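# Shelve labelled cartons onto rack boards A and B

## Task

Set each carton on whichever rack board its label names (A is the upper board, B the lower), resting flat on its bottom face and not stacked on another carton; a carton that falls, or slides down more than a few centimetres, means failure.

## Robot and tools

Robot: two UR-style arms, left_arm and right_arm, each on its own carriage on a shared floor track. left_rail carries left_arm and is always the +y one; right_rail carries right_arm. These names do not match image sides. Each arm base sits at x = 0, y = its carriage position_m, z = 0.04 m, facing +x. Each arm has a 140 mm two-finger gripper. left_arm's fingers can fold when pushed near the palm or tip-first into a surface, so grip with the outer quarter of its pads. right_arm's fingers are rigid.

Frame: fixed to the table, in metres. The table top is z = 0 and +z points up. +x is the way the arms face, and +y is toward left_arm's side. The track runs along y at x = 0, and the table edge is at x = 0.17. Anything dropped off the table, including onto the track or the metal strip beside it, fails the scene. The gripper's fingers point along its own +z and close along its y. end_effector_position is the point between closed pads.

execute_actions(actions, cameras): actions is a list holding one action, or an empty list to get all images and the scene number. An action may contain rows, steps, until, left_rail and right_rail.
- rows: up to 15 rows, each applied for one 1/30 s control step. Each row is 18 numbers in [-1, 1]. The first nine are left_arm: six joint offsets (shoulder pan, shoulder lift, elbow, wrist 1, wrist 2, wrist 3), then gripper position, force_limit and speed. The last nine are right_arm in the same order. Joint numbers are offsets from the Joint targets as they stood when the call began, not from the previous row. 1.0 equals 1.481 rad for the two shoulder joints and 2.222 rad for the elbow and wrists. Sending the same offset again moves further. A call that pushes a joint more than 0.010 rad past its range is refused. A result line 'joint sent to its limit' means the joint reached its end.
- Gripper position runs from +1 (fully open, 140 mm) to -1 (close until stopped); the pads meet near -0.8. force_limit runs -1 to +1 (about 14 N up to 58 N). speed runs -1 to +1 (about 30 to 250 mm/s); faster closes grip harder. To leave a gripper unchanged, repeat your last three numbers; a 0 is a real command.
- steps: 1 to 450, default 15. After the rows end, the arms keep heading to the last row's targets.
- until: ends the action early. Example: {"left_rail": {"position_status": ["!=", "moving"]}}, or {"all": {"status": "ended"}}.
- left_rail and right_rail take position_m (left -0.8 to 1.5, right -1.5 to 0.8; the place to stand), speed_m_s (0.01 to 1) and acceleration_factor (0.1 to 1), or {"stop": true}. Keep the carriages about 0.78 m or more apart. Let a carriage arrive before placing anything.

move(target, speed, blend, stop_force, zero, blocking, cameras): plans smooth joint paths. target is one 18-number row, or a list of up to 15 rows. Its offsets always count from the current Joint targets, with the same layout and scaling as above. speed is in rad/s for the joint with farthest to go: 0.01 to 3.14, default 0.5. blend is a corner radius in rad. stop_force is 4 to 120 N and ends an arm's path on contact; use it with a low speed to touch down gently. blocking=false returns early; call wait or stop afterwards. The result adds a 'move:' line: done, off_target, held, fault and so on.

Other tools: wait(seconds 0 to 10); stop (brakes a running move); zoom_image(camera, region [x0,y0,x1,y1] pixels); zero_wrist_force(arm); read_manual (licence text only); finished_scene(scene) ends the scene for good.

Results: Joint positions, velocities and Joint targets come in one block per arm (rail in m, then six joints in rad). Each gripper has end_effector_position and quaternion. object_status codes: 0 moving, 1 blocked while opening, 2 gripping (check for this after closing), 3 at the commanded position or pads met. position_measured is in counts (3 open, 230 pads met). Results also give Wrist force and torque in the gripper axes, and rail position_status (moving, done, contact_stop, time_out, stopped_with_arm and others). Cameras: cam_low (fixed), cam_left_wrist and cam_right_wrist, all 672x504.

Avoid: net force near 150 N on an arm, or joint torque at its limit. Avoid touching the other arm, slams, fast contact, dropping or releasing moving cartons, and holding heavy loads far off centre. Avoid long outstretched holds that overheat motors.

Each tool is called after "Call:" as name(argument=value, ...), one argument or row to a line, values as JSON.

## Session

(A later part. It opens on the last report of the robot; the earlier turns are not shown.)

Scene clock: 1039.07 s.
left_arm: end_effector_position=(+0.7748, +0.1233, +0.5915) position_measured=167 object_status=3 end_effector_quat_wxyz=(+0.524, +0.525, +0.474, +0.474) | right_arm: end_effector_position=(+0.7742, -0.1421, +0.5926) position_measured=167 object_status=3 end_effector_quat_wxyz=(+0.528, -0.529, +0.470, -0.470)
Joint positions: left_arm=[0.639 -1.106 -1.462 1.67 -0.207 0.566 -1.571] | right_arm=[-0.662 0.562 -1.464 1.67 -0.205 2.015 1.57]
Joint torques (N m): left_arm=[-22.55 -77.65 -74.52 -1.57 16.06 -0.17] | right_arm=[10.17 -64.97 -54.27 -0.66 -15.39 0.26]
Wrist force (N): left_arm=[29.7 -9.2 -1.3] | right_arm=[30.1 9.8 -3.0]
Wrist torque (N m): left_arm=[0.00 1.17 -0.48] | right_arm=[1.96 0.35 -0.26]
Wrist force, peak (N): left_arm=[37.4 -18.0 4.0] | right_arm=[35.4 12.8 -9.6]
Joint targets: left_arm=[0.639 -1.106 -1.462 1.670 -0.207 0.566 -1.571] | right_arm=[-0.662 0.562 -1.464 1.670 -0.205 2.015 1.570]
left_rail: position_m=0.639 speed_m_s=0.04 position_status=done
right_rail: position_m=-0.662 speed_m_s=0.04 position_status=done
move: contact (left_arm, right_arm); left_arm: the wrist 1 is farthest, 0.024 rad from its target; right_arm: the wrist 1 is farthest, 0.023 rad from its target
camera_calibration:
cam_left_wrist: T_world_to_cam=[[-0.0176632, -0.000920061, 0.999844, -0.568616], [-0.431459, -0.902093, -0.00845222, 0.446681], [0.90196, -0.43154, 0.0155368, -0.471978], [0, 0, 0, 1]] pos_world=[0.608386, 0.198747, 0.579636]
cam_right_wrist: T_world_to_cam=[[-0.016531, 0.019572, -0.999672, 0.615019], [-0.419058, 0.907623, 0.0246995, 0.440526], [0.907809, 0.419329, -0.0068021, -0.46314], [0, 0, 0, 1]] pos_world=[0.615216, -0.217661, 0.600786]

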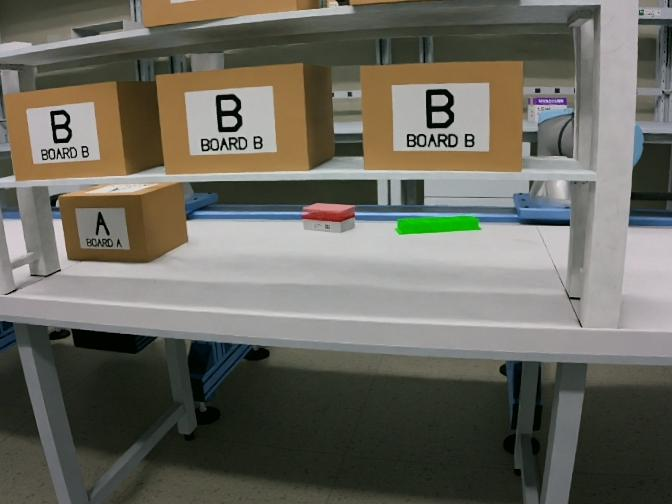

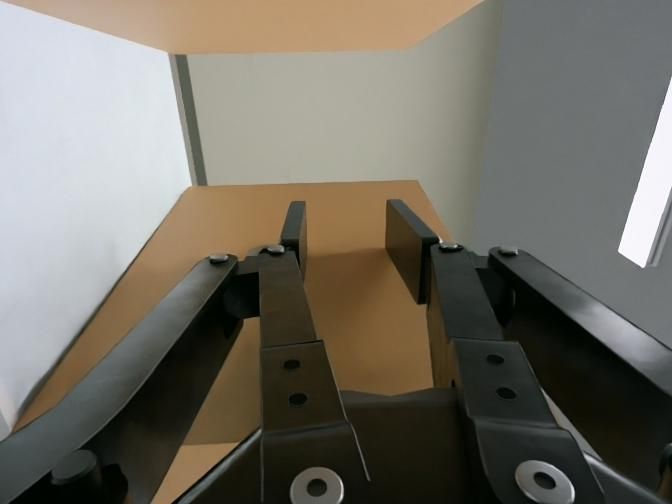

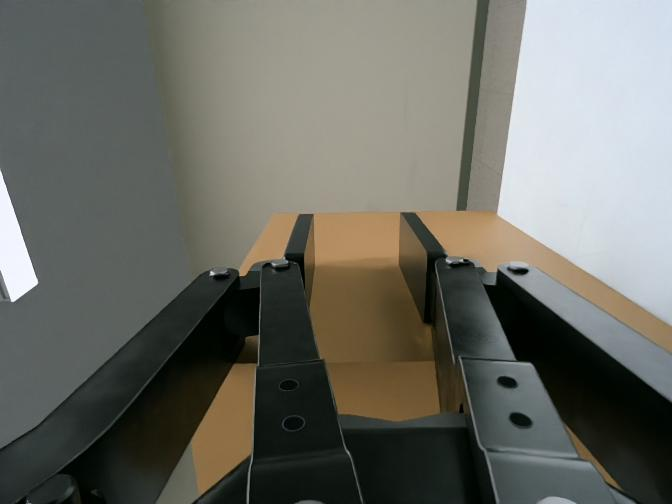

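Call:
move(
  target=[0,0.0013,0.0039,-0.0047,0,0,-0.3,-1,0,0,0.0013,0.0039,-0.0047,0,0,-0.3,-1,0],
  speed=0.02,
  stop_force=22,
)

Call:
execute_actions(
  actions=[
    {"right_rail":{"position_m":-0.695,"speed_m_s":0.025},"left_rail":{"position_m":0.657,"speed_m_s":0.014},"steps":150,"until":{"all":{"status":"ended"}}},
  ],
  cameras=["all"],
)

Scene clock: 1046.53 s.
left_arm: end_effector_position=(+0.7747, +0.1234, +0.5892) position_measured=167 object_status=3 end_effector_quat_wxyz=(+0.525, +0.525, +0.474, +0.474) | right_arm: end_effector_position=(+0.7741, -0.1422, +0.5866) position_measured=167 object_status=3 end_effector_quat_wxyz=(+0.528, -0.529, +0.470, -0.470)
Joint positions: left_arm=[0.639 -1.106 -1.461 1.674 -0.212 0.566 -1.571] | right_arm=[-0.662 0.562 -1.462 1.679 -0.215 2.015 1.57]
Joint torques (N m): left_arm=[-23.14 -59.35 -61.87 0.26 15.26 -0.42] | right_arm=[10.79 -26.26 -25.9 -2.52 -12.53 0.43]
Wrist force (N): left_arm=[30.8 7.2 -8.4] | right_arm=[28.2 -5.7 -0.9]
Wrist torque (N m): left_arm=[-0.29 1.11 -0.83] | right_arm=[1.74 0.50 -0.27]
Wrist force, peak (N): left_arm=[33.6 16.3 -6.3] | right_arm=[30.4 9.8 -2.8]
Joint targets: left_arm=[0.639 -1.106 -1.461 1.674 -0.212 0.566 -1.571] | right_arm=[-0.662 0.562 -1.462 1.679 -0.215 2.015 1.570]
left_rail: position_m=0.639 speed_m_s=0.04 position_status=done
right_rail: position_m=-0.662 speed_m_s=0.04 position_status=done
move: contact (left_arm)

Scene clock: 1048.43 s.
left_arm: end_effector_position=(+0.7747, +0.1414, +0.5892) position_measured=167 object_status=3 end_effector_quat_wxyz=(+0.525, +0.525, +0.474, +0.474) | right_arm: end_effector_position=(+0.7741, -0.1750, +0.5866) position_measured=167 object_status=3 end_effector_quat_wxyz=(+0.528, -0.529, +0.470, -0.470)
Joint positions: left_arm=[0.657 -1.106 -1.461 1.674 -0.212 0.566 -1.571] | right_arm=[-0.695 0.562 -1.462 1.679 -0.215 2.015 1.57]
Joint torques (N m): left_arm=[8.84 -61.99 -38.36 -1.48 -1.16 0.14] | right_arm=[9.2 -72.54 -50.28 -0.96 2.98 0.31]
Wrist force (N): left_arm=[0.2 0.0 -0.1] | right_arm=[-6.9 5.2 3.4]
Wrist torque (N m): left_arm=[0.04 0.08 -0.40] | right_arm=[0.53 1.32 -0.48]
Wrist force, peak (N): left_arm=[30.9 8.2 -8.8] | right_arm=[28.4 -6.9 -1.9]
Joint targets: left_arm=[0.657 -1.106 -1.461 1.674 -0.212 0.566 -1.571] | right_arm=[-0.695 0.562 -1.462 1.679 -0.215 2.015 1.570]
Tool commands: left_gripper/position=-0.3 left_gripper/force_limit=-1.0 left_gripper/speed=+0.0 right_gripper/position=-0.3 right_gripper/force_limit=-1.0 right_gripper/speed=+0.0
left_rail: position_m=0.657 speed_m_s=0.01 position_status=done
right_rail: position_m=-0.695 speed_m_s=0.02 position_status=done
camera_calibration:
cam_left_wrist: T_world_to_cam=[[-0.0179804, -0.000430597, 0.999838, -0.566111], [-0.431462, -0.902094, -0.00814762, 0.462815], [0.901952, -0.431539, 0.0160342, -0.464413], [0, 0, 0, 1]] pos_world=[0.608386, 0.216847, 0.577237]
cam_right_wrist: T_world_to_cam=[[-0.0166219, 0.0195305, -0.999671, 0.609607], [-0.419056, 0.907624, 0.0247, 0.470494], [0.907808, 0.419329, -0.00690209, -0.449235], [0, 0, 0, 1]] pos_world=[0.615116, -0.250561, 0.594685]

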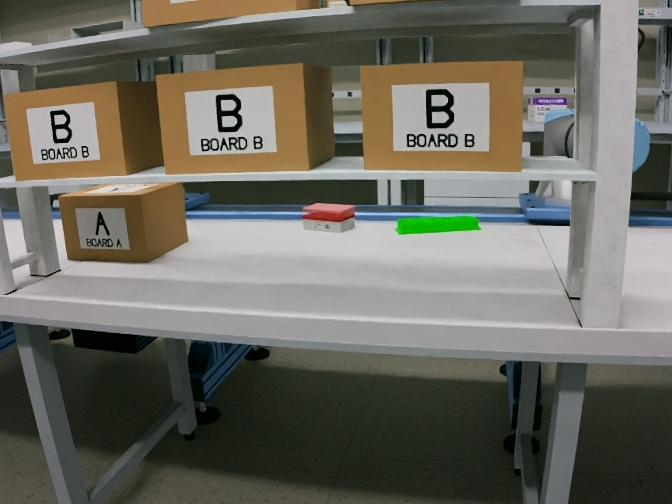

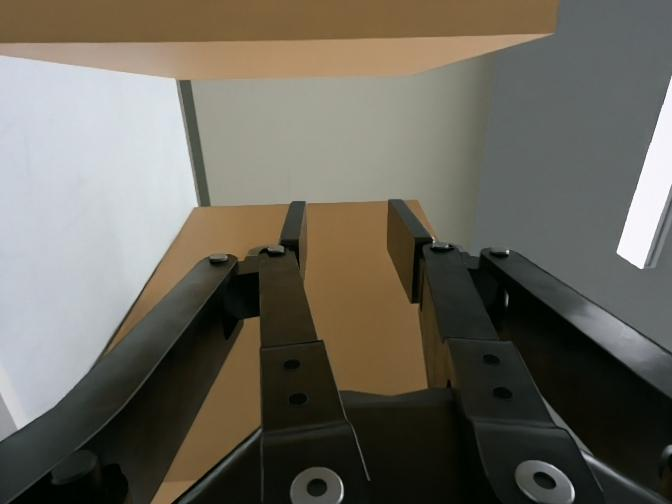

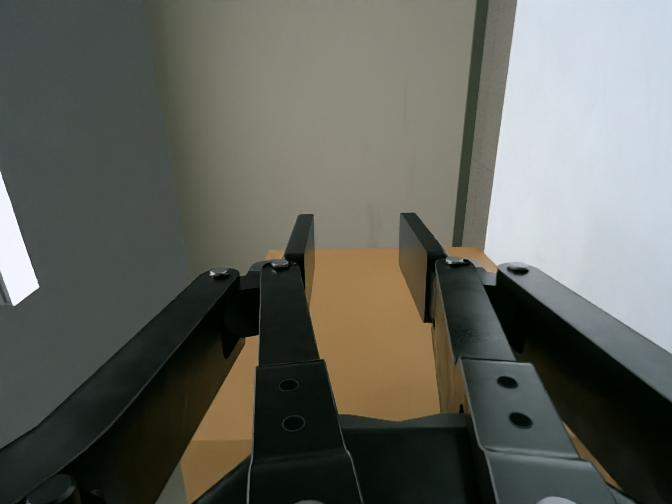

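Call:
move(
  target=[
    [-0.051,-0.0446,0.0079,0.0221,-0.034,0,-0.3,-1,0,0.0309,-0.0446,0.0079,0.0221,0.0206,0,-0.3,-1,0],
    [-0.1479,-0.1022,0.045,0.0222,-0.0986,0,-0.3,-1,0,0.0928,-0.1022,0.045,0.0222,0.0618,0,-0.3,-1,0],
    [-0.2642,-0.1513,0.0754,0.025,-0.1761,0,-0.3,-1,0,0.1739,-0.1513,0.0754,0.025,0.1159,0,-0.3,-1,0],
    [-0.6466,-0.0666,0.2533,-0.2093,-0.431,0,-0.3,-1,0,0.5164,-0.0666,0.2533,-0.2093,0.3442,0,-0.3,-1,0],
  ],
  speed=0.35,
  blend=0.015,
)

Call:
execute_actions(
  actions=[
    {"right_rail":{"position_m":-1.215,"speed_m_s":0.5,"acceleration_factor":0.6},"left_rail":{"position_m":0.215,"speed_m_s":0.5,"acceleration_factor":0.6},"steps":200,"until":{"all":{"status":"ended"}}},
  ],
  cameras=["all"],
)

Scene clock: 1061.07 s.
left_arm: end_effector_position=(+0.2782, +0.1418, +0.3556) position_measured=167 object_status=3 end_effector_quat_wxyz=(+0.525, +0.525, +0.474, +0.474) | right_arm: end_effector_position=(+0.2782, -0.1759, +0.3537) position_measured=167 object_status=3 end_effector_quat_wxyz=(+0.528, -0.529, +0.470, -0.470)
Joint positions: left_arm=[0.657 -2.064 -1.56 2.237 -0.677 -0.392 -1.571] | right_arm=[-0.695 1.327 -1.561 2.241 -0.68 2.78 1.57]
Joint torques (N m): left_arm=[-14.91 -17.3 -26.08 -1.33 -2.14 0.31] | right_arm=[7.63 -27.31 -26.11 -4.61 3.24 0.29]
Wrist force (N): left_arm=[0.4 0.0 -0.1] | right_arm=[-6.9 5.5 3.3]
Wrist torque (N m): left_arm=[0.03 0.03 -0.40] | right_arm=[0.61 1.40 -0.48]
Wrist force, peak (N): left_arm=[-0.4 -3.0 -2.3] | right_arm=[-9.2 5.2 4.5]
Joint targets: left_arm=[0.657 -2.064 -1.560 2.237 -0.677 -0.392 -1.571] | right_arm=[-0.695 1.327 -1.560 2.241 -0.680 2.780 1.570]
left_rail: position_m=0.657 speed_m_s=0.01 position_status=done
right_rail: position_m=-0.695 speed_m_s=0.02 position_status=done
move: done

Scene clock: 1063.60 s.
left_arm: end_effector_position=(+0.2781, -0.3002, +0.3555) position_measured=167 object_status=3 end_effector_quat_wxyz=(+0.525, +0.525, +0.474, +0.474) | right_arm: end_effector_position=(+0.2781, -0.6959, +0.3537) position_measured=167 object_status=3 end_effector_quat_wxyz=(+0.528, -0.529, +0.470, -0.470)
Joint positions: left_arm=[0.215 -2.064 -1.56 2.237 -0.677 -0.392 -1.571] | right_arm=[-1.215 1.327 -1.56 2.241 -0.68 2.78 1.57]
Joint torques (N m): left_arm=[-3.47 -37.71 -37.3 0.51 -1.11 0.32] | right_arm=[4.62 -48.39 -36.78 -3.4 0.56 0.25]
Wrist force (N): left_arm=[0.4 0.0 -0.4] | right_arm=[-6.7 5.5 3.4]
Wrist torque (N m): left_arm=[0.04 0.03 -0.40] | right_arm=[0.57 1.37 -0.48]
Wrist force, peak (N): left_arm=[1.6 -0.2 -0.5] | right_arm=[-7.9 5.9 3.4]
Joint targets: left_arm=[0.215 -2.064 -1.560 2.237 -0.677 -0.392 -1.571] | right_arm=[-1.215 1.327 -1.560 2.241 -0.680 2.780 1.570]
Tool commands: left_gripper/position=-0.3 left_gripper/force_limit=-1.0 left_gripper/speed=+0.0 right_gripper/position=-0.3 right_gripper/force_limit=-1.0 right_gripper/speed=+0.0
left_rail: position_m=0.215 speed_m_s=0.50 position_status=done
right_rail: position_m=-1.215 speed_m_s=0.50 position_status=done
camera_calibration:
cam_left_wrist: T_world_to_cam=[[-0.0181679, 0.000329649, 0.999835, -0.341277], [-0.431594, -0.902036, -0.00754505, -0.151899], [0.901885, -0.43166, 0.0165304, -0.203512], [0, 0, 0, 1]] pos_world=[0.111786, -0.224754, 0.343439]
cam_right_wrist: T_world_to_cam=[[-0.0154993, 0.0197129, -0.999686, 0.378533], [-0.419165, 0.907582, 0.0243955, 0.741363], [0.907778, 0.419411, -0.00580388, 0.217568], [0, 0, 0, 1]] pos_world=[0.119117, -0.77156, 0.36159]

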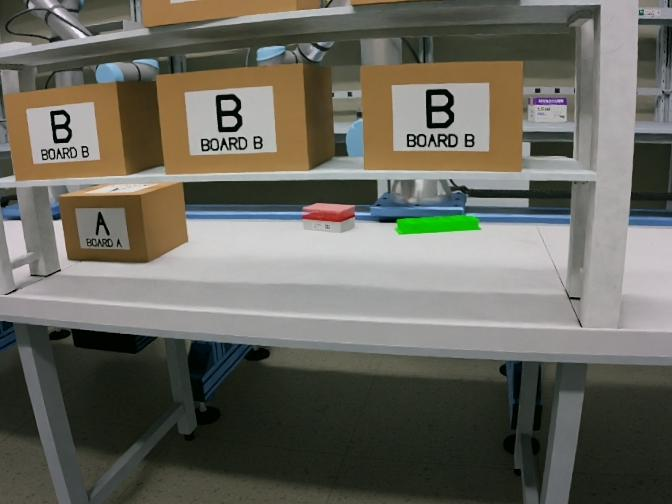

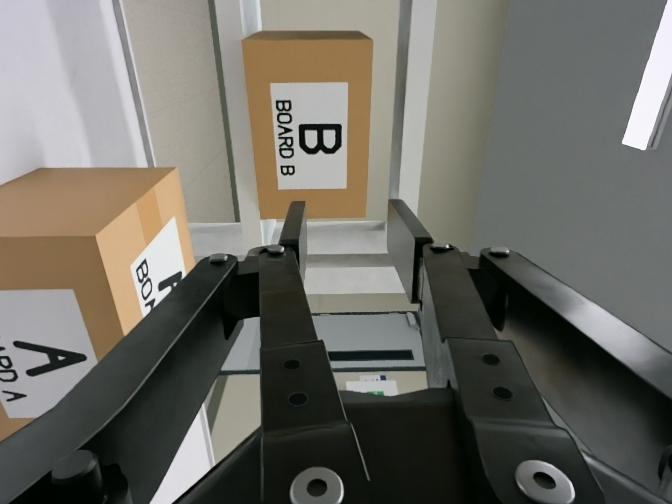

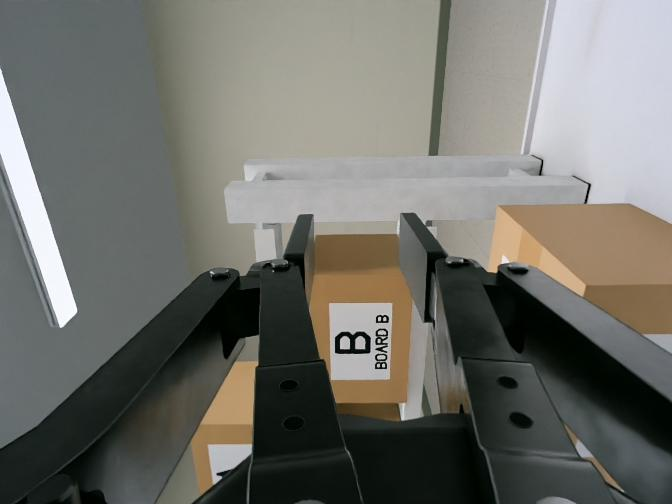

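Call:
move(
  target=[
    [0,0.3068,0.0565,-0.261,0,0,-0.3,-1,0,0,0.3068,0.0547,-0.2597,0,0,-0.3,-1,0],
    [0.2903,0.3159,0.0411,-0.2517,0.1975,0,-0.3,-1,0,-0.2717,0.3159,0.0393,-0.2504,-0.1821,0,-0.3,-1,0],
  ],
  speed=0.35,
  stop_force=15,
)

Call:
execute_actions(
  actions=[
    {"right_rail":{"position_m":-1.146,"speed_m_s":0.05,"acceleration_factor":0.2},"left_rail":{"position_m":0.183,"speed_m_s":0.05,"acceleration_factor":0.2},"steps":120,"until":{"all":{"status":"ended"}}},
  ],
)

Call:
execute_actions(
  actions=[
    {"right_rail":{"position_m":-1.142},"left_rail":{"position_m":0.179},"steps":60,"until":{"all":{"status":"ended"}}},
  ],
)

Scene clock: 1089.30 s.
left_arm: end_effector_position=(+0.4826, -0.3025, +0.1049) position_measured=167 object_status=3 end_effector_quat_wxyz=(+0.527, +0.527, +0.472, +0.472) | right_arm: end_effector_position=(+0.4822, -0.6944, +0.1051) position_measured=167 object_status=3 end_effector_quat_wxyz=(+0.529, -0.529, +0.469, -0.469)
Joint positions: left_arm=[0.215 -1.634 -1.092 2.328 -1.236 0.047 -1.571] | right_arm=[-1.215 0.924 -1.093 2.329 -1.237 2.375 1.57]
Joint torques (N m): left_arm=[14.83 -40.51 -27.54 2.83 2.19 0.04] | right_arm=[-16.46 -50.19 -23.22 1.32 -3.09 0.57]
Wrist force (N): left_arm=[0.2 0.1 0.0] | right_arm=[-7.3 5.0 3.4]
Wrist torque (N m): left_arm=[0.09 0.09 -0.40] | right_arm=[0.45 1.46 -0.49]
Wrist force, peak (N): left_arm=[3.0 -0.7 -0.7] | right_arm=[-7.0 5.0 5.4]
Joint targets: left_arm=[0.215 -1.634 -1.092 2.328 -1.236 0.047 -1.571] | right_arm=[-1.215 0.924 -1.093 2.329 -1.237 2.375 1.570]
left_rail: position_m=0.215 speed_m_s=0.50 position_status=done
right_rail: position_m=-1.215 speed_m_s=0.50 position_status=done
move: done

Scene clock: 1091.27 s.
left_arm: end_effector_position=(+0.4826, -0.3345, +0.1049) position_measured=167 object_status=3 end_effector_quat_wxyz=(+0.527, +0.527, +0.472, +0.472) | right_arm: end_effector_position=(+0.4822, -0.6254, +0.1051) position_measured=167 object_status=3 end_effector_quat_wxyz=(+0.529, -0.529, +0.469, -0.469)
Joint positions: left_arm=[0.183 -1.634 -1.092 2.328 -1.236 0.047 -1.571] | right_arm=[-1.146 0.924 -1.093 2.329 -1.237 2.375 1.57]
Joint torques (N m): left_arm=[0.93 -42.51 -23.25 -0.75 1.36 -0.13] | right_arm=[-13.67 -50.85 -19.48 0.75 -2.54 0.61]
Wrist force (N): left_arm=[0.0 0.1 -0.1] | right_arm=[-7.2 5.3 3.8]
Wrist torque (N m): left_arm=[0.09 0.13 -0.40] | right_arm=[0.53 1.44 -0.49]
Wrist force, peak (N): left_arm=[1.2 -0.1 0.1] | right_arm=[-7.8 5.1 3.5]
Joint targets: left_arm=[0.183 -1.634 -1.092 2.328 -1.236 0.047 -1.571] | right_arm=[-1.146 0.924 -1.093 2.329 -1.237 2.375 1.570]
Tool commands: left_gripper/position=-0.3 left_gripper/force_limit=-1.0 left_gripper/speed=+0.0 right_gripper/position=-0.3 right_gripper/force_limit=-1.0 right_gripper/speed=+0.0
left_rail: position_m=0.183 speed_m_s=0.05 position_status=done
right_rail: position_m=-1.146 speed_m_s=0.05 position_status=done

Scene clock: 1091.83 s.
left_arm: end_effector_position=(+0.4826, -0.3385, +0.1049) position_measured=167 object_status=3 end_effector_quat_wxyz=(+0.527, +0.527, +0.472, +0.472) | right_arm: end_effector_position=(+0.4822, -0.6214, +0.1051) position_measured=167 object_status=3 end_effector_quat_wxyz=(+0.529, -0.529, +0.469, -0.469)
Joint positions: left_arm=[0.179 -1.634 -1.092 2.328 -1.236 0.047 -1.571] | right_arm=[-1.142 0.924 -1.093 2.329 -1.237 2.375 1.57]
Joint torques (N m): left_arm=[-4.76 -42.21 -21.89 -0.66 1.12 0.26] | right_arm=[-13.34 -50.85 -18.23 0.49 -2.36 0.51]
Wrist force (N): left_arm=[0.4 0.1 0.2] | right_arm=[-7.4 5.0 3.6]
Wrist torque (N m): left_arm=[0.07 0.05 -0.40] | right_arm=[0.49 1.48 -0.49]
Wrist force, peak (N): left_arm=[0.7 0.3 -0.2] | right_arm=[-7.6 5.1 3.7]
Joint targets: left_arm=[0.179 -1.634 -1.092 2.328 -1.236 0.047 -1.571] | right_arm=[-1.142 0.924 -1.093 2.329 -1.237 2.375 1.570]
Tool commands: left_gripper/position=-0.3 left_gripper/force_limit=-1.0 left_gripper/speed=+0.0 right_gripper/position=-0.3 right_gripper/force_limit=-1.0 right_gripper/speed=+0.0
left_rail: position_m=0.179 speed_m_s=0.05 position_status=done
right_rail: position_m=-1.142 speed_m_s=0.05 position_status=done

d=.283. Close by 10 mm on the right, one step at a time.

Call:
execute_actions(
  actions=[
    {"right_rail":{"position_m":-1.134},"left_rail":{"position_m":0.174},"steps":60,"until":{"all":{"status":"ended"}}},
  ],
)

Scene clock: 1095.20 s.
left_arm: end_effector_position=(+0.4826, -0.3435, +0.1049) position_measured=167 object_status=3 end_effector_quat_wxyz=(+0.527, +0.527, +0.472, +0.472) | right_arm: end_effector_position=(+0.4822, -0.6134, +0.1051) position_measured=167 object_status=3 end_effector_quat_wxyz=(+0.529, -0.529, +0.469, -0.469)
Joint positions: left_arm=[0.174 -1.634 -1.092 2.328 -1.236 0.047 -1.571] | right_arm=[-1.134 0.924 -1.093 2.329 -1.237 2.375 1.57]
Joint torques (N m): left_arm=[-13.83 -46.26 -12.71 -0.92 -0.29 -0.12] | right_arm=[-10.72 -55.06 -11.27 -0.47 -1.39 0.5]
Wrist force (N): left_arm=[0.3 0.3 0.1] | right_arm=[-7.1 5.0 3.8]
Wrist torque (N m): left_arm=[0.13 0.06 -0.40] | right_arm=[0.46 1.41 -0.49]
Wrist force, peak (N): left_arm=[0.8 -0.1 0.0] | right_arm=[-7.8 5.2 3.5]
Joint targets: left_arm=[0.174 -1.634 -1.092 2.328 -1.236 0.047 -1.571] | right_arm=[-1.134 0.924 -1.093 2.329 -1.237 2.375 1.570]
Tool commands: left_gripper/position=-0.3 left_gripper/force_limit=-1.0 left_gripper/speed=+0.0 right_gripper/position=-0.3 right_gripper/force_limit=-1.0 right_gripper/speed=+0.0
left_rail: position_m=0.174 speed_m_s=0.05 position_status=done
right_rail: position_m=-1.134 speed_m_s=0.05 position_status=done

Call:
execute_actions(
  actions=[
    {"right_rail":{"position_m":-1.130},"left_rail":{"position_m":0.1715},"steps":60,"until":{"all":{"status":"ended"}}},
  ],
)

Scene clock: 1097.83 s.
left_arm: end_effector_position=(+0.4826, -0.3460, +0.1049) position_measured=167 object_status=3 end_effector_quat_wxyz=(+0.527, +0.527, +0.472, +0.472) | right_arm: end_effector_position=(+0.4821, -0.6096, +0.1050) position_measured=167 object_status=3 end_effector_quat_wxyz=(+0.529, -0.529, +0.469, -0.469)
Joint positions: left_arm=[0.172 -1.634 -1.092 2.328 -1.236 0.047 -1.571] | right_arm=[-1.13 0.924 -1.093 2.329 -1.237 2.375 1.57]
Joint torques (N m): left_arm=[-11.45 -52.9 -14.26 -0.55 3.23 0.28] | right_arm=[2.34 -54.29 -30.1 -1.26 -6.03 0.33]
Wrist force (N): left_arm=[13.5 7.1 -2.1] | right_arm=[23.0 -5.7 -1.2]
Wrist torque (N m): left_arm=[-0.21 0.43 -0.71] | right_arm=[0.78 2.14 -0.37]
Wrist force, peak (N): left_arm=[13.3 8.2 -2.2] | right_arm=[23.1 -6.1 -1.7]
Joint targets: left_arm=[0.171 -1.634 -1.092 2.328 -1.236 0.047 -1.571] | right_arm=[-1.130 0.924 -1.093 2.329 -1.237 2.375 1.570]
Tool commands: left_gripper/position=-0.3 left_gripper/force_limit=-1.0 left_gripper/speed=+0.0 right_gripper/position=-0.3 right_gripper/force_limit=-1.0 right_gripper/speed=+0.0
left_rail: position_m=0.172 position_m_goal=0.171 speed_m_s=0.05 position_status=done
right_rail: position_m=-1.130 speed_m_s=0.05 position_status=done

Call:
execute_actions(
  actions=[
    {"right_rail":{"position_m":-1.1284},"left_rail":{"position_m":0.1699},"steps":60,"until":{"all":{"status":"ended"}}},
  ],
)

Scene clock: 1100.77 s.
left_arm: end_effector_position=(+0.4826, -0.3476, +0.1049) position_measured=167 object_status=3 end_effector_quat_wxyz=(+0.527, +0.527, +0.472, +0.472) | right_arm: end_effector_position=(+0.4822, -0.6078, +0.1051) position_measured=167 object_status=3 end_effector_quat_wxyz=(+0.529, -0.529, +0.469, -0.469)
Joint positions: left_arm=[0.17 -1.634 -1.092 2.328 -1.236 0.047 -1.571] | right_arm=[-1.128 0.924 -1.093 2.329 -1.237 2.375 1.57]
Joint torques (N m): left_arm=[-13.25 -54.54 -34.37 -0.43 7.5 0.24] | right_arm=[25.29 -57.54 -34.96 -2.38 -16.57 0.58]
Wrist force (N): left_arm=[34.3 11.5 -13.4] | right_arm=[42.9 -12.6 -10.8]
Wrist torque (N m): left_arm=[-0.45 1.10 -1.05] | right_arm=[0.94 2.40 -0.27]
Wrist force, peak (N): left_arm=[34.3 11.5 -13.4] | right_arm=[42.9 -12.6 -10.8]
Joint targets: left_arm=[0.170 -1.634 -1.092 2.328 -1.236 0.047 -1.571] | right_arm=[-1.128 0.924 -1.093 2.329 -1.237 2.375 1.570]
Tool commands: left_gripper/position=-0.3 left_gripper/force_limit=-1.0 left_gripper/speed=+0.0 right_gripper/position=-0.3 right_gripper/force_limit=-1.0 right_gripper/speed=+0.0
left_rail: position_m=0.170 speed_m_s=0.05 position_status=done
right_rail: position_m=-1.128 speed_m_s=0.05 position_status=done

Call:
move(
  target=[
    [0,-0.0701,-0.0026,0.0493,0,0,-0.3,-1,0,0,-0.0701,-0.0026,0.0493,0,0,-0.3,-1,0],
    [0,-0.1358,-0.0095,0.1,0,0,-0.3,-1,0,0,-0.1358,-0.0095,0.1,0,0,-0.3,-1,0],
  ],
  speed=0.12,
  blend=0.005,
  cameras=["cam_low"],
)

Scene clock: 1117.00 s.
left_arm: end_effector_position=(+0.4826, -0.3477, +0.2049) position_measured=167 object_status=3 end_effector_quat_wxyz=(+0.527, +0.527, +0.472, +0.472) | right_arm: end_effector_position=(+0.4822, -0.6078, +0.2050) position_measured=167 object_status=3 end_effector_quat_wxyz=(+0.529, -0.529, +0.469, -0.469)
Joint positions: left_arm=[0.17 -1.634 -1.293 2.307 -1.014 0.047 -1.571] | right_arm=[-1.128 0.924 -1.294 2.308 -1.015 2.375 1.57]
Joint torques (N m): left_arm=[-9.59 -82.23 -62.87 -0.04 15.94 0.31] | right_arm=[26.55 -74.61 -52.93 -3.14 -16.63 0.44]
Wrist force (N): left_arm=[35.8 -8.4 -3.4] | right_arm=[29.4 16.4 -0.3]
Wrist torque (N m): left_arm=[0.31 1.40 -0.72] | right_arm=[0.25 2.30 -0.50]
Wrist force, peak (N): left_arm=[46.4 -9.0 -4.1] | right_arm=[43.2 -13.1 -11.1]
Joint targets: left_arm=[0.170 -1.634 -1.293 2.307 -1.014 0.047 -1.571] | right_arm=[-1.128 0.924 -1.294 2.308 -1.014 2.375 1.570]
left_rail: position_m=0.170 speed_m_s=0.05 position_status=done
right_rail: position_m=-1.128 speed_m_s=0.05 position_status=done
move: done
Images, in order (width x height): cam_low 672x504.

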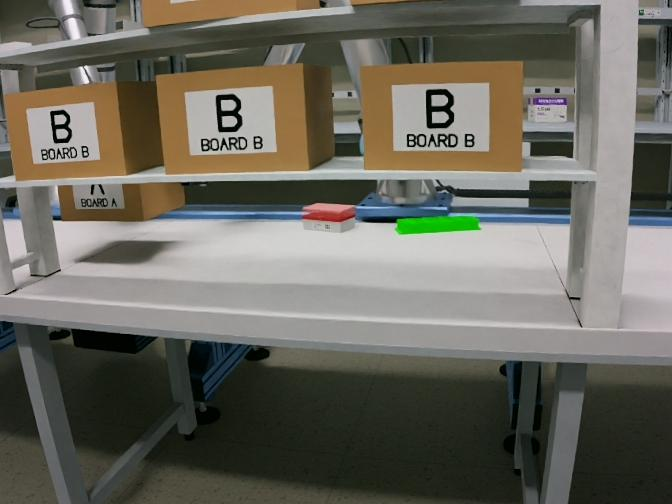

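Call:
move(
  target=[
    [0,-0.0601,-0.0111,0.0512,0,0,-0.3,-1,0,0,-0.0601,-0.0111,0.0512,0,0,-0.3,-1,0],
    [0,-0.1137,-0.026,0.1018,0,0,-0.3,-1,0,0,-0.1137,-0.026,0.1018,0,0,-0.3,-1,0],
    [0,-0.1604,-0.0446,0.1515,0,0,-0.3,-1,0,0,-0.1604,-0.0446,0.1515,0,0,-0.3,-1,0],
    [0,-0.1996,-0.0666,0.1996,0,0,-0.3,-1,0,0,-0.1996,-0.0666,0.1996,0,0,-0.3,-1,0],
    [0,-0.2319,-0.0915,0.2461,0,0,-0.3,-1,0,0,-0.2319,-0.0915,0.2461,0,0,-0.3,-1,0],
    [0,-0.2455,-0.1051,0.2687,0,0,-0.3,-1,0,0,-0.2455,-0.1051,0.2687,0,0,-0.3,-1,0],
    [0,-0.2576,-0.1193,0.291,0,0,-0.3,-1,0,0,-0.2576,-0.1193,0.291,0,0,-0.3,-1,0],
    [0,-0.2678,-0.1342,0.3127,0,0,-0.3,-1,0,0,-0.2678,-0.1342,0.3127,0,0,-0.3,-1,0],
    [0,-0.2767,-0.1497,0.3342,0,0,-0.3,-1,0,0,-0.2767,-0.1497,0.3342,0,0,-0.3,-1,0],
    [0,-0.2859,-0.1712,0.3618,0,0,-0.3,-1,0,0,-0.2859,-0.1712,0.3618,0,0,-0.3,-1,0],
    [0,-0.2926,-0.1932,0.3882,0,0,-0.3,-1,0,0,-0.2926,-0.1932,0.3882,0,0,-0.3,-1,0],
  ],
  speed=0.15,
  blend=0.004,
  cameras=["all"],
)

Scene clock: 1133.57 s.
left_arm: end_effector_position=(+0.4826, -0.3476, +0.6200) position_measured=167 object_status=3 end_effector_quat_wxyz=(+0.527, +0.527, +0.472, +0.471) | right_arm: end_effector_position=(+0.4821, -0.6079, +0.6201) position_measured=167 object_status=3 end_effector_quat_wxyz=(+0.529, -0.529, +0.469, -0.469)
Joint positions: left_arm=[0.17 -1.634 -1.727 1.878 -0.152 0.047 -1.571] | right_arm=[-1.128 0.924 -1.727 1.878 -0.152 2.375 1.57]
Joint torques (N m): left_arm=[-14.44 -44.46 -73.03 -0.62 12.68 0.13] | right_arm=[25.78 -42.84 -65.34 -2.92 -16.51 0.4]
Wrist force (N): left_arm=[39.3 -8.9 -3.6] | right_arm=[32.6 16.8 -0.9]
Wrist torque (N m): left_arm=[0.37 1.40 -0.71] | right_arm=[0.26 2.36 -0.44]
Wrist force, peak (N): left_arm=[48.3 -7.8 -4.8] | right_arm=[41.7 16.9 -1.6]
Joint targets: left_arm=[0.170 -1.634 -1.727 1.878 -0.151 0.047 -1.571] | right_arm=[-1.128 0.924 -1.727 1.878 -0.152 2.375 1.570]
left_rail: position_m=0.170 speed_m_s=0.05 position_status=done
right_rail: position_m=-1.128 speed_m_s=0.05 position_status=done
move: done
camera_calibration:
cam_left_wrist: T_world_to_cam=[[-0.0182539, 0.000757817, 0.999833, -0.601847], [-0.439531, -0.898197, -0.0073437, -0.0993205], [0.898042, -0.439592, 0.0167287, -0.413796], [0, 0, 0, 1]] pos_world=[0.316966, -0.270655, 0.607939]
cam_right_wrist: T_world_to_cam=[[-0.0149651, 0.020824, -0.999671, 0.646768], [-0.42109, 0.906669, 0.0251904, 0.740352], [0.906895, 0.421328, -0.00479965, -0.00207192], [0, 0, 0, 1]] pos_world=[0.323313, -0.683849, 0.627896]

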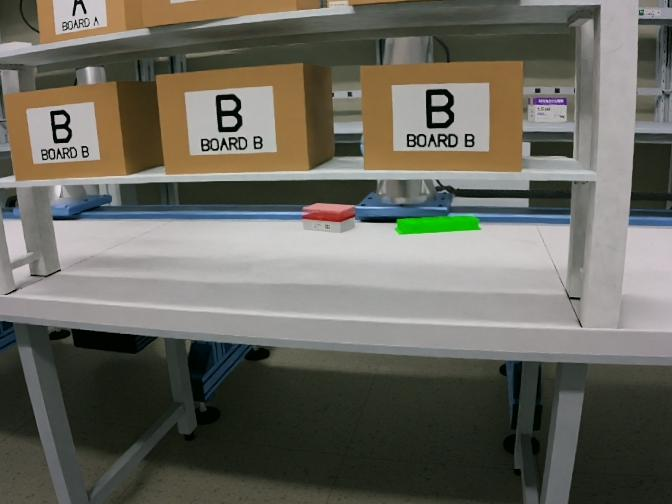

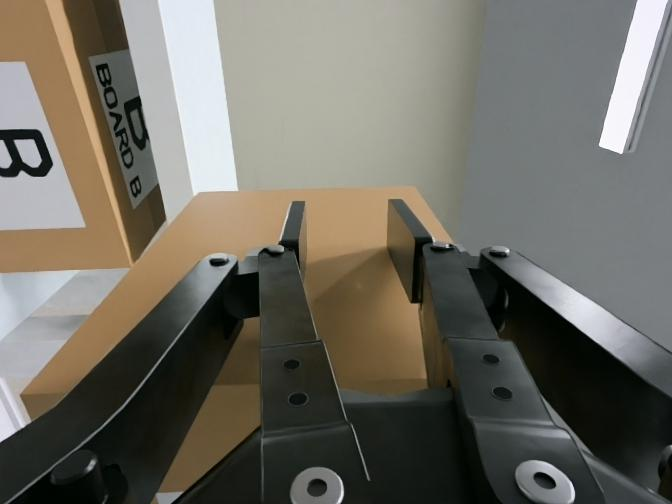

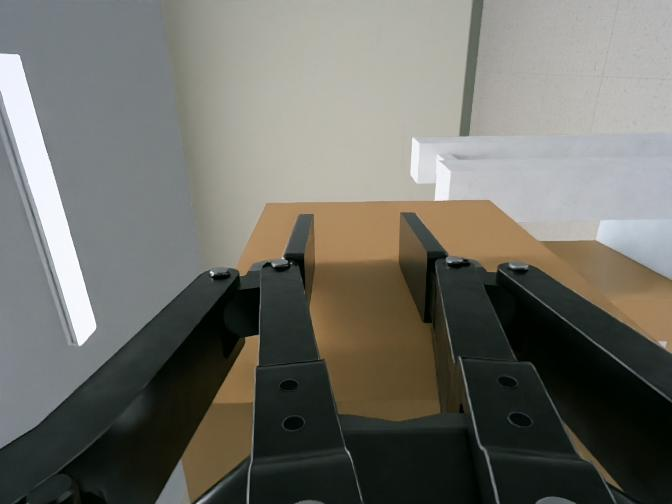

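Call:
execute_actions(
  actions=[
    {"right_rail":{"position_m":-1.0104,"speed_m_s":0.06,"acceleration_factor":0.1},"left_rail":{"position_m":0.2879,"speed_m_s":0.06,"acceleration_factor":0.1},"steps":150,"until":{"all":{"status":"ended"}}},
  ],
  cameras=["cam_left_wrist","cam_right_wrist"],
)

Scene clock: 1141.47 s.
left_arm: end_effector_position=(+0.4826, -0.2296, +0.6201) position_measured=167 object_status=3 end_effector_quat_wxyz=(+0.527, +0.527, +0.472, +0.471) | right_arm: end_effector_position=(+0.4821, -0.4899, +0.6202) position_measured=167 object_status=3 end_effector_quat_wxyz=(+0.529, -0.529, +0.469, -0.469)
Joint positions: left_arm=[0.288 -1.634 -1.727 1.878 -0.151 0.047 -1.571] | right_arm=[-1.01 0.924 -1.727 1.878 -0.152 2.375 1.57]
Joint torques (N m): left_arm=[-11.61 -37.67 -66.1 -1.12 7.68 0.49] | right_arm=[26.39 -21.8 -61.32 -4.81 -16.69 0.62]
Wrist force (N): left_arm=[39.9 -9.2 -3.4] | right_arm=[33.7 16.7 -0.9]
Wrist torque (N m): left_arm=[0.31 1.47 -0.72] | right_arm=[0.21 2.29 -0.44]
Wrist force, peak (N): left_arm=[40.5 -8.6 -3.9] | right_arm=[34.1 17.0 -1.1]
Joint targets: left_arm=[0.288 -1.634 -1.727 1.878 -0.151 0.047 -1.571] | right_arm=[-1.010 0.924 -1.727 1.878 -0.152 2.375 1.570]
Tool commands: left_gripper/position=-0.3 left_gripper/force_limit=-1.0 left_gripper/speed=+0.0 right_gripper/position=-0.3 right_gripper/force_limit=-1.0 right_gripper/speed=+0.0
left_rail: position_m=0.288 speed_m_s=0.06 position_status=done
right_rail: position_m=-1.010 speed_m_s=0.06 position_status=done
camera_calibration:
cam_left_wrist: T_world_to_cam=[[-0.0182539, 0.000757817, 0.999833, -0.602036], [-0.439531, -0.898197, -0.0073437, 0.0066675], [0.898042, -0.439592, 0.0167287, -0.361926], [0, 0, 0, 1]] pos_world=[0.316966, -0.152655, 0.608039]
cam_right_wrist: T_world_to_cam=[[-0.0149651, 0.020824, -0.999671, 0.644411], [-0.42109, 0.906669, 0.0251904, 0.633362], [0.906895, 0.421328, -0.00479965, -0.0517882], [0, 0, 0, 1]] pos_world=[0.323313, -0.565849, 0.627996]
Images, in order (width x height): cam_left_wrist 672x504, cam_right_wrist 672x504.

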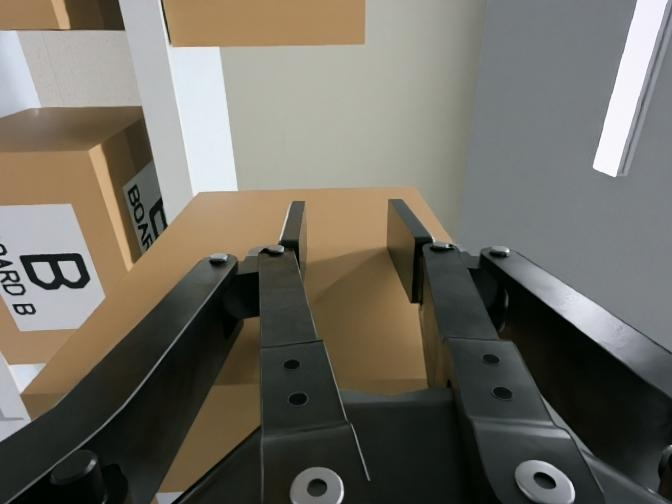

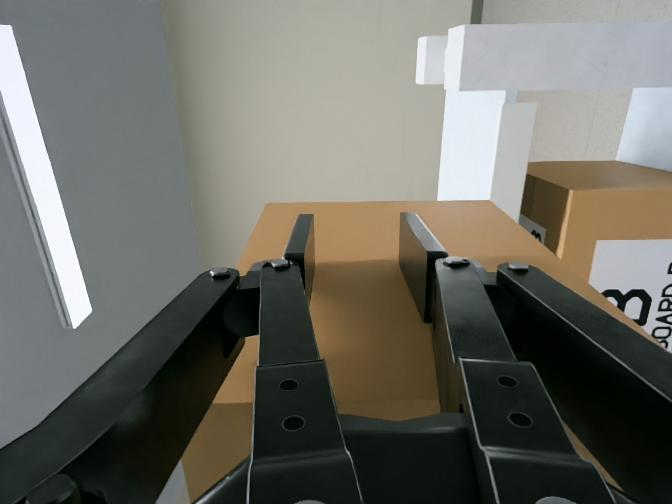

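Call:
move(
  target=[
    [0.0311,0.0082,-0.0045,-0.0009,0.0207,0,-0.3,-1,0,-0.0248,0.0082,-0.0045,-0.0009,-0.0165,0,-0.3,-1,0],
    [0.0923,0.0274,-0.0156,-0.0027,0.0615,0,-0.3,-1,0,-0.071,0.0274,-0.0156,-0.0027,-0.0473,0,-0.3,-1,0],
    [0.1522,0.0508,-0.0296,-0.0043,0.1014,0,-0.3,-1,0,-0.1136,0.0508,-0.0296,-0.0043,-0.0757,0,-0.3,-1,0],
    [0.2086,0.0772,-0.046,-0.0054,0.1391,0,-0.3,-1,0,-0.1521,0.0772,-0.046,-0.0054,-0.1013,0,-0.3,-1,0],
    [0.2587,0.1047,-0.0639,-0.0059,0.1725,0,-0.3,-1,0,-0.1846,0.1047,-0.0639,-0.0059,-0.123,0,-0.3,-1,0],
    [0.3055,0.1342,-0.0839,-0.0055,0.2036,0,-0.3,-1,0,-0.2139,0.1342,-0.0839,-0.0055,-0.1426,0,-0.3,-1,0],
    [0.3263,0.1488,-0.0942,-0.005,0.2175,0,-0.3,-1,0,-0.2267,0.1488,-0.0942,-0.005,-0.1511,0,-0.3,-1,0],
    [0.3562,0.1711,-0.1104,-0.0036,0.2374,0,-0.3,-1,0,-0.2445,0.1711,-0.1104,-0.0036,-0.163,0,-0.3,-1,0],
  ],
  speed=0.1,
  blend=0.005,
)

Call:
move(
  target=[0,0.0086,0.0258,-0.0315,0,0,-0.3,-1,0,0,0.0086,0.0258,-0.0315,0,0,-0.3,-1,0],
  speed=0.04,
  stop_force=12,
  cameras=["all"],
)

Scene clock: 1162.77 s.
left_arm: end_effector_position=(+0.7736, -0.2294, +0.6201) position_measured=167 object_status=3 end_effector_quat_wxyz=(+0.527, +0.527, +0.472, +0.472) | right_arm: end_effector_position=(+0.7730, -0.4899, +0.6202) position_measured=167 object_status=3 end_effector_quat_wxyz=(+0.529, -0.529, +0.469, -0.469)
Joint positions: left_arm=[0.288 -1.107 -1.473 1.633 -0.16 0.574 -1.571] | right_arm=[-1.01 0.562 -1.474 1.633 -0.16 2.013 1.57]
Joint torques (N m): left_arm=[-16.75 -33.46 -73.99 -1.76 19.15 0.84] | right_arm=[12.25 -53.46 -65.75 -3.38 -19.28 0.45]
Wrist force (N): left_arm=[34.8 -7.6 -3.4] | right_arm=[28.3 16.5 0.0]
Wrist torque (N m): left_arm=[0.26 1.28 -0.73] | right_arm=[0.11 2.21 -0.62]
Wrist force, peak (N): left_arm=[42.8 -9.2 -3.6] | right_arm=[36.4 16.4 -1.3]
Joint targets: left_arm=[0.288 -1.106 -1.473 1.632 -0.159 0.574 -1.571] | right_arm=[-1.010 0.562 -1.474 1.633 -0.160 2.013 1.570]
left_rail: position_m=0.288 speed_m_s=0.06 position_status=done
right_rail: position_m=-1.010 speed_m_s=0.06 position_status=done
move: done

Scene clock: 1165.67 s.
left_arm: end_effector_position=(+0.7738, -0.2296, +0.5871) position_measured=167 object_status=3 end_effector_quat_wxyz=(+0.527, +0.527, +0.472, +0.472) | right_arm: end_effector_position=(+0.7734, -0.4898, +0.5873) position_measured=167 object_status=3 end_effector_quat_wxyz=(+0.529, -0.529, +0.469, -0.469)
Joint positions: left_arm=[0.288 -1.106 -1.463 1.68 -0.217 0.574 -1.571] | right_arm=[-1.01 0.562 -1.463 1.68 -0.218 2.013 1.57]
Joint torques (N m): left_arm=[-21.73 -67.23 -70.24 -1.47 19.92 0.67] | right_arm=[19.77 -66.07 -57.47 -1.52 -18.88 0.38]
Wrist force (N): left_arm=[37.6 -0.2 -6.6] | right_arm=[31.6 7.2 -1.8]
Wrist torque (N m): left_arm=[-0.20 1.41 -0.89] | right_arm=[0.64 2.20 -0.61]
Wrist force, peak (N): left_arm=[40.6 14.1 -8.0] | right_arm=[32.8 17.0 -0.3]
Joint targets: left_arm=[0.288 -1.106 -1.463 1.680 -0.217 0.574 -1.571] | right_arm=[-1.010 0.562 -1.463 1.680 -0.218 2.013 1.570]
left_rail: position_m=0.288 speed_m_s=0.06 position_status=done
right_rail: position_m=-1.010 speed_m_s=0.06 position_status=done
move: contact (left_arm, right_arm); left_arm: the wrist 1 is farthest, 0.012 rad from its target; right_arm: the wrist 1 is farthest, 0.012 rad from its target
camera_calibration:
cam_left_wrist: T_world_to_cam=[[-0.0183867, 0.000710878, 0.999831, -0.563651], [-0.439407, -0.898257, -0.00744194, 0.134299], [0.8981, -0.43947, 0.0168283, -0.623002], [0, 0, 0, 1]] pos_world=[0.608167, -0.152755, 0.575039]
cam_right_wrist: T_world_to_cam=[[-0.0147001, 0.0207255, -0.999677, 0.615663], [-0.421095, 0.906672, 0.0249895, 0.756847], [0.906897, 0.421327, -0.0046007, -0.316197], [0, 0, 0, 1]] pos_world=[0.614513, -0.56575, 0.595097]

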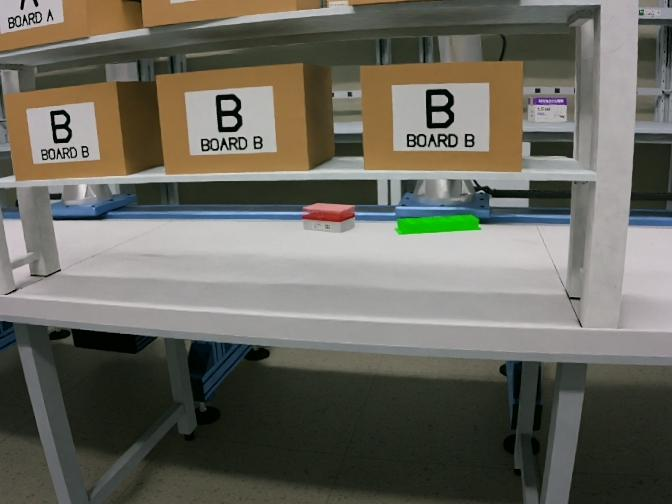

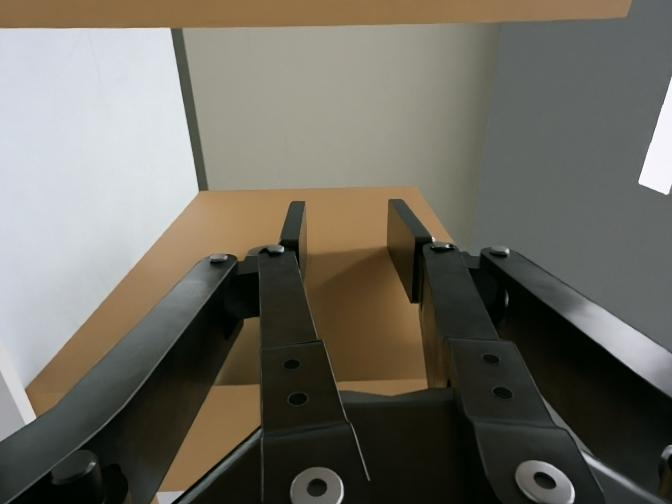

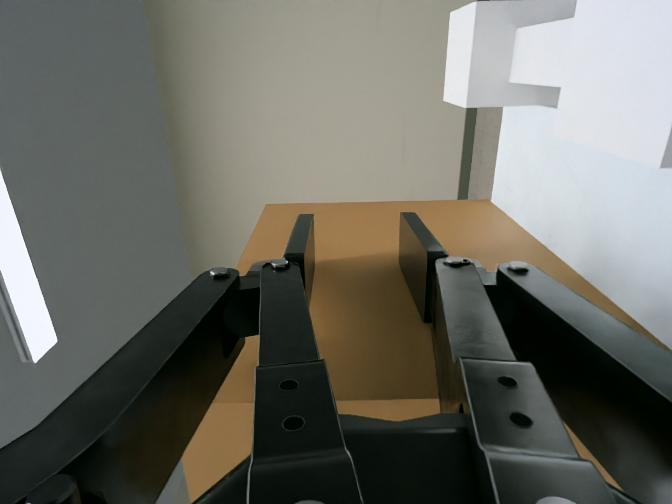

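Call:
move(
  target=[0,0.0003,0.001,-0.0013,0,0,-0.3,-1,0,0,0.0003,0.001,-0.0013,0,0,-0.3,-1,0],
  speed=0.03,
)

Call:
execute_actions(
  actions=[
    {"left_rail":{"position_m":0.31,"speed_m_s":0.025},"right_rail":{"position_m":-1.043,"speed_m_s":0.025},"steps":120,"until":{"all":{"status":"ended"}}},
  ],
  cameras=["cam_low"],
)

Scene clock: 1212.93 s.
left_arm: end_effector_position=(+0.7738, -0.2296, +0.5860) position_measured=167 object_status=3 end_effector_quat_wxyz=(+0.527, +0.526, +0.472, +0.472) | right_arm: end_effector_position=(+0.7733, -0.4898, +0.5861) position_measured=167 object_status=3 end_effector_quat_wxyz=(+0.529, -0.529, +0.469, -0.469)
Joint positions: left_arm=[0.288 -1.106 -1.463 1.682 -0.22 0.574 -1.571] | right_arm=[-1.01 0.562 -1.463 1.682 -0.22 2.013 1.57]
Joint torques (N m): left_arm=[-22.03 -4.29 -29.06 -4.04 19.96 0.42] | right_arm=[20.83 -24.08 -29 -5.36 -18.89 0.8]
Wrist force (N): left_arm=[39.7 21.3 -5.0] | right_arm=[33.5 -8.2 -5.6]
Wrist torque (N m): left_arm=[-0.66 1.48 -1.13] | right_arm=[0.95 2.18 -0.46]
Wrist force, peak (N): left_arm=[39.7 21.3 -5.0] | right_arm=[33.5 -8.2 -5.6]
Joint targets: left_arm=[0.288 -1.106 -1.462 1.682 -0.220 0.574 -1.571] | right_arm=[-1.010 0.562 -1.463 1.682 -0.220 2.013 1.570]
left_rail: position_m=0.288 speed_m_s=0.06 position_status=done
right_rail: position_m=-1.010 speed_m_s=0.06 position_status=done
move: done

Scene clock: 1214.83 s.
left_arm: end_effector_position=(+0.7738, -0.2075, +0.5857) position_measured=167 object_status=3 end_effector_quat_wxyz=(+0.527, +0.526, +0.472, +0.472) | right_arm: end_effector_position=(+0.7733, -0.5224, +0.5859) position_measured=167 object_status=3 end_effector_quat_wxyz=(+0.529, -0.529, +0.469, -0.469)
Joint positions: left_arm=[0.31 -1.106 -1.462 1.682 -0.22 0.574 -1.571] | right_arm=[-1.043 0.562 -1.463 1.682 -0.22 2.013 1.57]
Joint torques (N m): left_arm=[11.18 -83.42 -61.09 1.19 -1.6 0.35] | right_arm=[-15.4 -71.25 -50.79 0.88 3.01 0.8]
Wrist force (N): left_arm=[-0.3 -0.1 0.0] | right_arm=[-0.8 6.4 0.8]
Wrist torque (N m): left_arm=[0.04 0.18 -0.32] | right_arm=[0.78 -0.05 -0.47]
Wrist force, peak (N): left_arm=[40.4 23.7 -5.3] | right_arm=[33.4 -10.1 -6.5]
Joint targets: left_arm=[0.310 -1.106 -1.462 1.682 -0.220 0.574 -1.571] | right_arm=[-1.043 0.562 -1.463 1.682 -0.220 2.013 1.570]
Tool commands: left_gripper/position=-0.3 left_gripper/force_limit=-1.0 left_gripper/speed=+0.0 right_gripper/position=-0.3 right_gripper/force_limit=-1.0 right_gripper/speed=+0.0
left_rail: position_m=0.310 speed_m_s=0.02 position_status=done
right_rail: position_m=-1.043 speed_m_s=0.02 position_status=done
Images, in order (width x height): cam_low 672x504.

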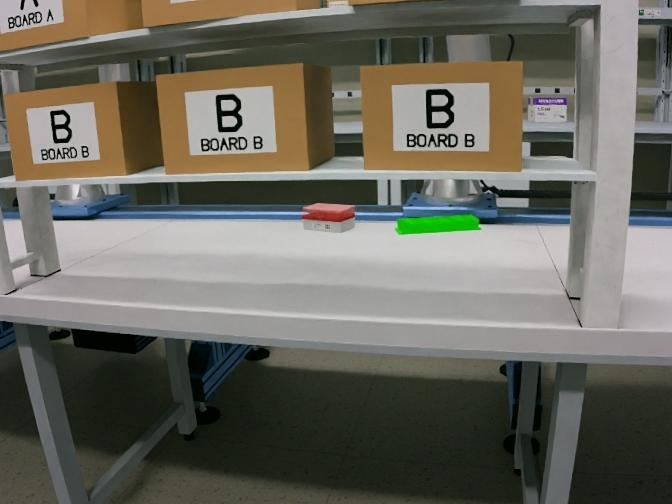

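Call:
move(
  target=[
    [-0.051,-0.0446,0.0053,0.0244,-0.034,0,-0.3,-1,0,0.0309,-0.0446,0.0053,0.0244,0.0206,0,-0.3,-1,0],
    [-0.1479,-0.1022,0.045,0.0222,-0.0986,0,-0.3,-1,0,0.0928,-0.1022,0.045,0.0222,0.0618,0,-0.3,-1,0],
    [-0.2642,-0.1513,0.0736,0.0272,-0.1761,0,-0.3,-1,0,0.1739,-0.1513,0.0736,0.0272,0.1159,0,-0.3,-1,0],
    [-0.6466,-0.0666,0.2515,-0.207,-0.431,0,-0.3,-1,0,0.5164,-0.0666,0.2515,-0.207,0.3442,0,-0.3,-1,0],
  ],
  speed=0.35,
  blend=0.015,
)

Call:
finished_scene(
  scene=1,
)

Scene clock: 1226.77 s.
left_arm: end_effector_position=(+0.2785, -0.2068, +0.3544) position_measured=167 object_status=3 end_effector_quat_wxyz=(+0.527, +0.527, +0.472, +0.471) | right_arm: end_effector_position=(+0.2779, -0.5231, +0.3545) position_measured=167 object_status=3 end_effector_quat_wxyz=(+0.529, -0.529, +0.469, -0.469)
Joint positions: left_arm=[0.31 -2.064 -1.561 2.24 -0.68 -0.383 -1.571] | right_arm=[-1.043 1.327 -1.561 2.241 -0.68 2.778 1.57]
Joint torques (N m): left_arm=[-13.4 -17.6 -27.11 -1.16 -2.77 0.78] | right_arm=[11.06 -28.53 -25.97 -4.86 4.15 0.58]
Wrist force (N): left_arm=[0.1 0.0 -0.1] | right_arm=[-0.9 6.7 1.1]
Wrist torque (N m): left_arm=[0.03 0.11 -0.32] | right_arm=[0.86 0.08 -0.47]
Wrist force, peak (N): left_arm=[1.1 -1.4 2.6] | right_arm=[-0.4 8.9 -1.0]
Joint targets: left_arm=[0.310 -2.064 -1.561 2.241 -0.680 -0.383 -1.571] | right_arm=[-1.043 1.327 -1.561 2.241 -0.680 2.778 1.570]
left_rail: position_m=0.310 speed_m_s=0.02 position_status=done
right_rail: position_m=-1.043 speed_m_s=0.02 position_status=done
move: done

The scene is finished: the task was done.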